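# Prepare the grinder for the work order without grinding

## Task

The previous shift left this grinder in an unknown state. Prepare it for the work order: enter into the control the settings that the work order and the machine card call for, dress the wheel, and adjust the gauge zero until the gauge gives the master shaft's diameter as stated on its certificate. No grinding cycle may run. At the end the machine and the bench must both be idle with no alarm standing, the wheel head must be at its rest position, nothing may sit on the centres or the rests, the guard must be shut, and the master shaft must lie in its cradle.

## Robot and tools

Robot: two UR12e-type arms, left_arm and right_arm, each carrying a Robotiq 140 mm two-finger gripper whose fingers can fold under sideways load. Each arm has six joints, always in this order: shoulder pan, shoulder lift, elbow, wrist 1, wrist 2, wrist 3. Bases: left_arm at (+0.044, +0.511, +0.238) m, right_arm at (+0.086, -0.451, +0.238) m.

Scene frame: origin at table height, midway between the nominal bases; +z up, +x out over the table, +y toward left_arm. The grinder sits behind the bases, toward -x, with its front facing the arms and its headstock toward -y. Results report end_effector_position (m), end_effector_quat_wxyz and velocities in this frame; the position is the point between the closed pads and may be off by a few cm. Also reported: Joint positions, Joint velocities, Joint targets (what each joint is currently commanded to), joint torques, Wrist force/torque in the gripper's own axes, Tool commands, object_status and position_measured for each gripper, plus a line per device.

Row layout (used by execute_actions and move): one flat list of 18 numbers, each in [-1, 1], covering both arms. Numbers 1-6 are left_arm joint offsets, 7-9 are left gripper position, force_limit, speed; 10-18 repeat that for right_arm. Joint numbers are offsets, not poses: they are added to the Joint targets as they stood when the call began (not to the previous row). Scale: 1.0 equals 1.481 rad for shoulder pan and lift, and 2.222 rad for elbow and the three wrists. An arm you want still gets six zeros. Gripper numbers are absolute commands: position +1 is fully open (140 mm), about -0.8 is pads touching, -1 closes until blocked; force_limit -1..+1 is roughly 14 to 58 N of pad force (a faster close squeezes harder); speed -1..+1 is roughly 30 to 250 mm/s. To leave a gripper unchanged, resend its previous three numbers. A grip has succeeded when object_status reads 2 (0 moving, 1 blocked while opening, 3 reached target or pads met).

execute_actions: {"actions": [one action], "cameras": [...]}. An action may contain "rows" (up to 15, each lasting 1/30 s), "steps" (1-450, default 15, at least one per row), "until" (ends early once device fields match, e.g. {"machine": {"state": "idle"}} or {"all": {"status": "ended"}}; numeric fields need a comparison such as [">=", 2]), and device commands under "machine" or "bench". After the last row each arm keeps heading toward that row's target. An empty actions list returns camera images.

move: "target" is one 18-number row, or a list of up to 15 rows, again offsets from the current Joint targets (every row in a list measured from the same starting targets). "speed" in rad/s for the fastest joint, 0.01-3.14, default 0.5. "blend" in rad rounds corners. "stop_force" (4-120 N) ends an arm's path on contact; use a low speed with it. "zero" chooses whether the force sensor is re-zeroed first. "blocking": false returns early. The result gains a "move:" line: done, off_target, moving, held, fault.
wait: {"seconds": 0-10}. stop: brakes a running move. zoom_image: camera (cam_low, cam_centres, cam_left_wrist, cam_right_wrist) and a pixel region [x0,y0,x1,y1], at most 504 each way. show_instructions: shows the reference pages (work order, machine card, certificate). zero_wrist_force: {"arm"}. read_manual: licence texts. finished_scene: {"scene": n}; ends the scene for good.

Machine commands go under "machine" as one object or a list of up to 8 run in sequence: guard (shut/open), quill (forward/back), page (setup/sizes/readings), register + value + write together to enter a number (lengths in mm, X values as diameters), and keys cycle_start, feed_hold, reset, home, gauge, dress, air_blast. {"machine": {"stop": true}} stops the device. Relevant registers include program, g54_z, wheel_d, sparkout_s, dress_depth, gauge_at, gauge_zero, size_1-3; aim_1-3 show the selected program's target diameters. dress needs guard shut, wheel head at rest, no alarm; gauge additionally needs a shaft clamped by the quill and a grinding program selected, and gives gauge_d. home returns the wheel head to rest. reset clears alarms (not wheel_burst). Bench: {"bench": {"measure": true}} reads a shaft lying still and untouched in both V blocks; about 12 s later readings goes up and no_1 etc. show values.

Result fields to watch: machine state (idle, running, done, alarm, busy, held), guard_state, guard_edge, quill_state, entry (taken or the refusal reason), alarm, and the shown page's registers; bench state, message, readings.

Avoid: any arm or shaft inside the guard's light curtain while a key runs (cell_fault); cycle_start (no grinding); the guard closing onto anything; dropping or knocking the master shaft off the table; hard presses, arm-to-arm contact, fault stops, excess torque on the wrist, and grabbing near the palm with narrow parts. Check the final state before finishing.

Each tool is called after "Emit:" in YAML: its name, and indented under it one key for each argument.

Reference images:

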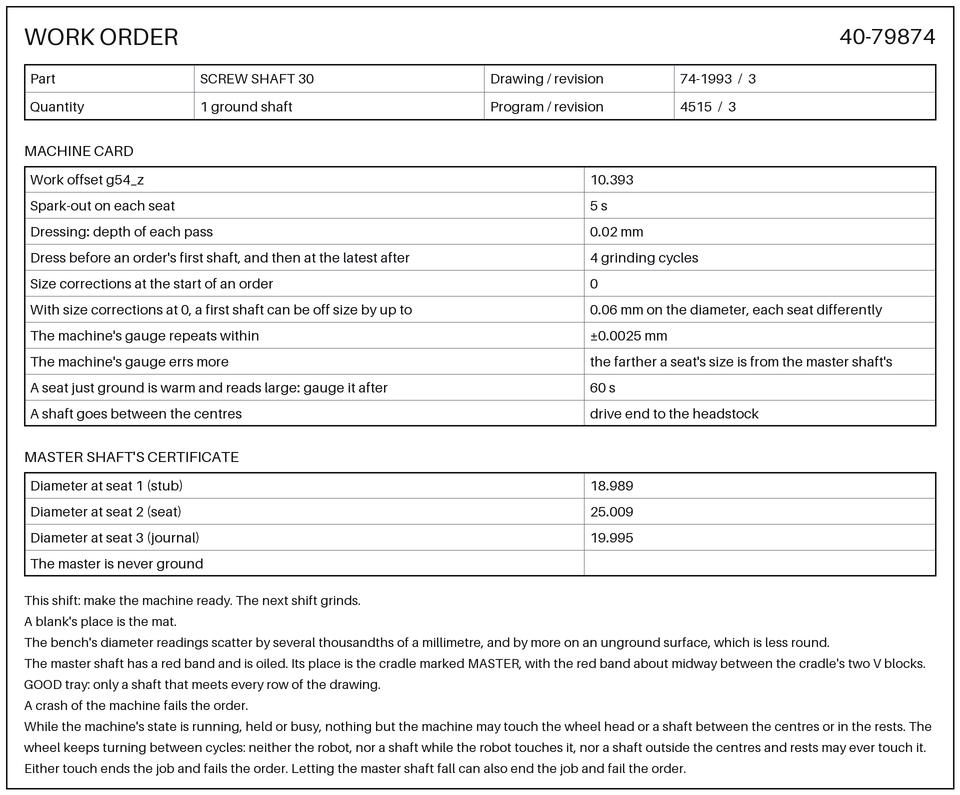

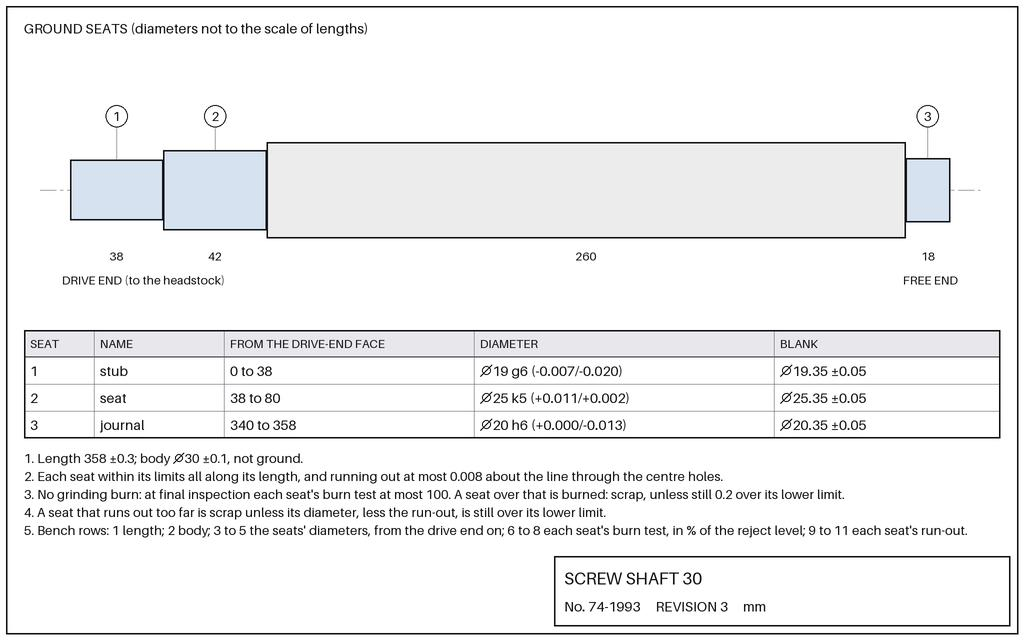

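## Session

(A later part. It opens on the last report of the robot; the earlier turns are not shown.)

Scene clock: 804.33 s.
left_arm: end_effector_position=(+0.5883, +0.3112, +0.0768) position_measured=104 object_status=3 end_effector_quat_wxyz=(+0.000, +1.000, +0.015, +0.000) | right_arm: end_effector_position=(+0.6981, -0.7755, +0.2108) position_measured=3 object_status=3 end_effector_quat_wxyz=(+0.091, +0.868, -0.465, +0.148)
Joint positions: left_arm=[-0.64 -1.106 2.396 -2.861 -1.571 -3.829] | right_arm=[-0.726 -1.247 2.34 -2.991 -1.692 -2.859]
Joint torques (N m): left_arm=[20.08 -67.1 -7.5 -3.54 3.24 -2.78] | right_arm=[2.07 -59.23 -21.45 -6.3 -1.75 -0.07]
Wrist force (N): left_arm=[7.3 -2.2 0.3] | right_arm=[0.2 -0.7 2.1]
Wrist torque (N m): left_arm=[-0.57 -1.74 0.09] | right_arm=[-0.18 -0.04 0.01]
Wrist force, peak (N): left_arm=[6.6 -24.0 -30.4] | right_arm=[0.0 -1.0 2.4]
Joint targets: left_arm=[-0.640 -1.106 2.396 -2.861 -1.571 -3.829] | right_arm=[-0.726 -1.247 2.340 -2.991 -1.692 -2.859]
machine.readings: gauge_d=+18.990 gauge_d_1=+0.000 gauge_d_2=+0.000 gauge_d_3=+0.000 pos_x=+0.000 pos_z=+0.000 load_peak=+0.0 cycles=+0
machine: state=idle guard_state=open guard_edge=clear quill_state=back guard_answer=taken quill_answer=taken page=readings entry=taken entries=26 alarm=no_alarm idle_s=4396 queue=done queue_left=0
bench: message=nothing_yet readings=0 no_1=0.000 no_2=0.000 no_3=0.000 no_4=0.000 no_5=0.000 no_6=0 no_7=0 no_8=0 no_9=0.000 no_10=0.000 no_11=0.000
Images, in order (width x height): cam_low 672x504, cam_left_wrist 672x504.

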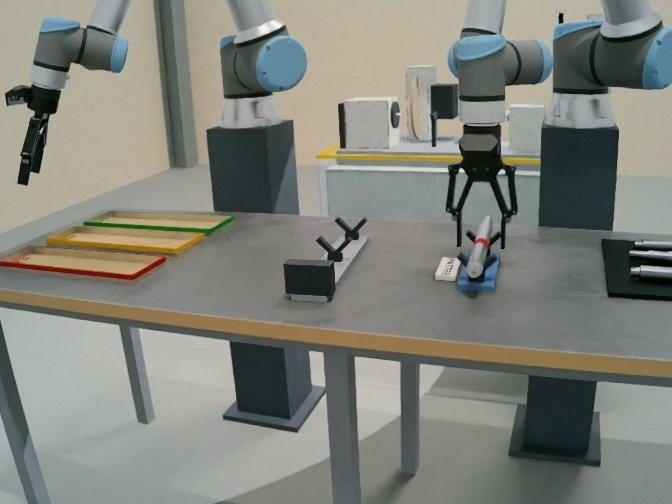

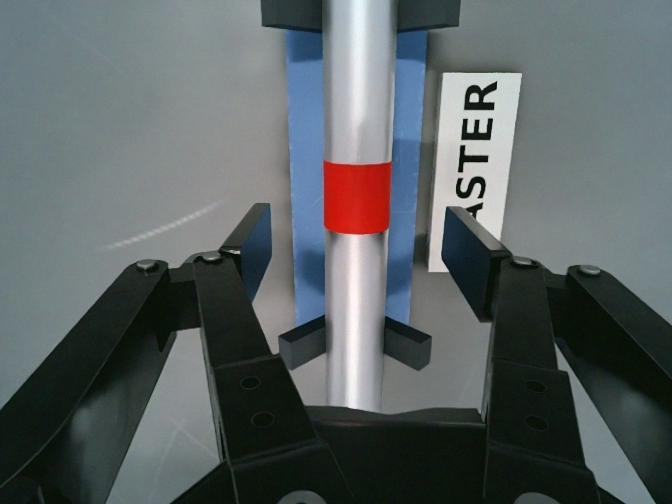

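Emit:
move:
  target: [0,-0.2417,-0.027,0.1886,0,0,0.2,1,-1,0,0,0,0,0,0,1,1,1]
  speed: 0.2
  cameras: ["cam_left_wrist"]

Emit:
execute_actions:
  actions:
    - {"machine": [{"guard": "shut"}, {"page": "setup"}], "steps": 150, "until": {"machine": {"guard_state": "shut"}}}
  cameras: ["cam_low","cam_centres"]

Scene clock: 813.10 s.
left_arm: end_effector_position=(+0.5880, +0.3114, +0.2497) position_measured=104 object_status=3 end_effector_quat_wxyz=(+0.000, +1.000, +0.015, +0.000) | right_arm: end_effector_position=(+0.6981, -0.7755, +0.2108) position_measured=3 object_status=3 end_effector_quat_wxyz=(+0.091, +0.868, -0.465, +0.148)
Joint positions: left_arm=[-0.64 -1.464 2.336 -2.442 -1.571 -3.829] | right_arm=[-0.726 -1.247 2.34 -2.991 -1.692 -2.859]
Joint torques (N m): left_arm=[19.59 -56.29 -40.42 -3.19 3.2 -2.84] | right_arm=[0.66 -59.93 -21.4 -6.1 -1.66 0.14]
Wrist force (N): left_arm=[7.4 -2.3 0.0] | right_arm=[0.0 -0.6 2.3]
Wrist torque (N m): left_arm=[-0.62 -1.78 0.05] | right_arm=[-0.16 -0.01 0.02]
Wrist force, peak (N): left_arm=[7.8 -2.3 0.2] | right_arm=[-0.1 -0.6 2.6]
Joint targets: left_arm=[-0.640 -1.464 2.336 -2.442 -1.571 -3.829] | right_arm=[-0.726 -1.247 2.340 -2.991 -1.692 -2.859]
machine.readings: gauge_d=+18.990 gauge_d_1=+0.000 gauge_d_2=+0.000 gauge_d_3=+0.000 pos_x=+0.000 pos_z=+0.000 load_peak=+0.0 cycles=+0
machine: state=idle guard_state=open guard_edge=clear quill_state=back guard_answer=taken quill_answer=taken page=readings entry=taken entries=26 alarm=no_alarm idle_s=4405 queue=done queue_left=0
bench: message=nothing_yet readings=0 no_1=0.000 no_2=0.000 no_3=0.000 no_4=0.000 no_5=0.000 no_6=0 no_7=0 no_8=0 no_9=0.000 no_10=0.000 no_11=0.000
move: done
Images, in order (width x height): cam_left_wrist 672x504.

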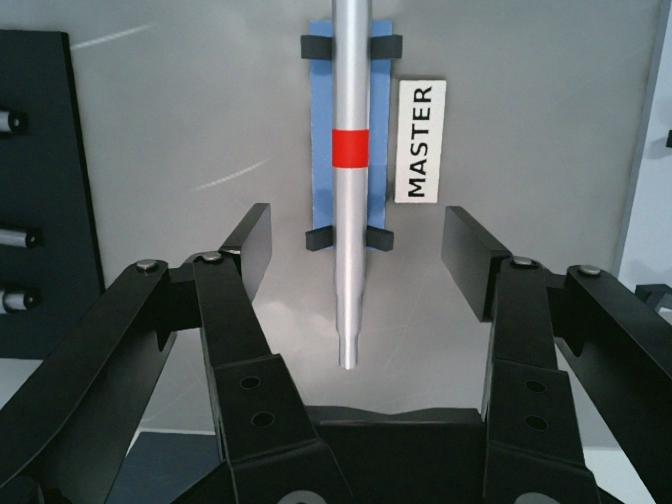

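Scene clock: 815.07 s.
left_arm: end_effector_position=(+0.5880, +0.3115, +0.2499) position_measured=104 object_status=3 end_effector_quat_wxyz=(+0.000, +1.000, +0.015, +0.000) | right_arm: end_effector_position=(+0.6981, -0.7755, +0.2108) position_measured=3 object_status=3 end_effector_quat_wxyz=(+0.091, +0.868, -0.465, +0.148)
Joint positions: left_arm=[-0.64 -1.464 2.336 -2.442 -1.571 -3.829] | right_arm=[-0.726 -1.247 2.34 -2.991 -1.692 -2.859]
Joint torques (N m): left_arm=[17.94 -57 -40.2 -2.9 3.14 -2.7] | right_arm=[0.81 -59.39 -22.03 -6.15 -1.62 -0.19]
Wrist force (N): left_arm=[7.4 -2.2 0.1] | right_arm=[0.1 -0.7 2.1]
Wrist torque (N m): left_arm=[-0.59 -1.78 0.05] | right_arm=[-0.18 -0.03 0.02]
Wrist force, peak (N): left_arm=[7.7 -2.6 0.2] | right_arm=[0.2 -0.5 2.7]
Joint targets: left_arm=[-0.640 -1.464 2.336 -2.442 -1.571 -3.829] | right_arm=[-0.726 -1.247 2.340 -2.991 -1.692 -2.859]
Tool commands: left_gripper/position=+0.2 left_gripper/force_limit=+1.0 left_gripper/speed=-1.0 right_gripper/position=+1.0 right_gripper/force_limit=+1.0 right_gripper/speed=+1.0
machine.readings: gauge_d=+18.990 gauge_d_1=+0.000 gauge_d_2=+0.000 gauge_d_3=+0.000 pos_x=+0.000 pos_z=+0.000 load_peak=+0.0 cycles=+0
machine: state=idle guard_state=shut guard_edge=clear quill_state=back guard_answer=taken quill_answer=taken page=readings entry=taken entries=26 alarm=no_alarm idle_s=4407 queue=running queue_left=1
bench: message=nothing_yet readings=0 no_1=0.000 no_2=0.000 no_3=0.000 no_4=0.000 no_5=0.000 no_6=0 no_7=0 no_8=0 no_9=0.000 no_10=0.000 no_11=0.000
Images, in order (width x height): cam_low 672x504, cam_centres 672x504.

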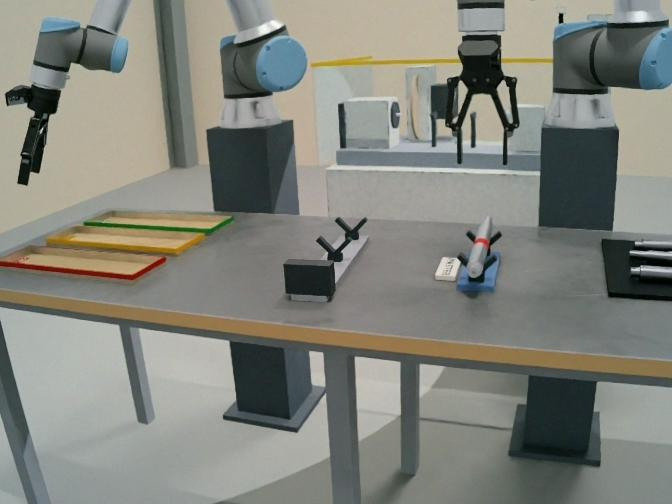

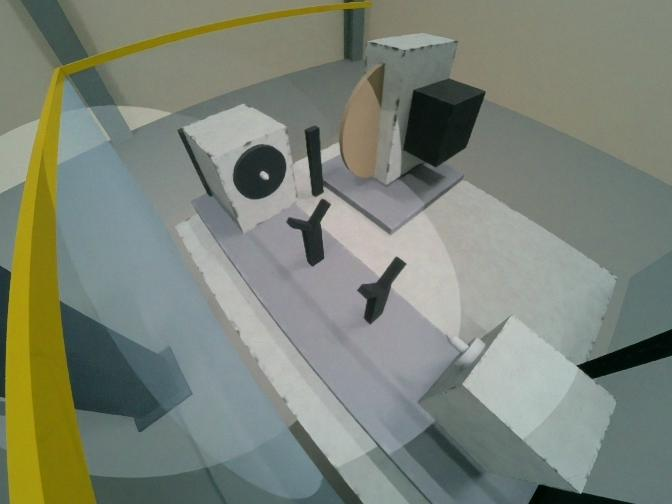

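Emit:
finished_scene:
  scene: 1

The scene is finished: the task was done.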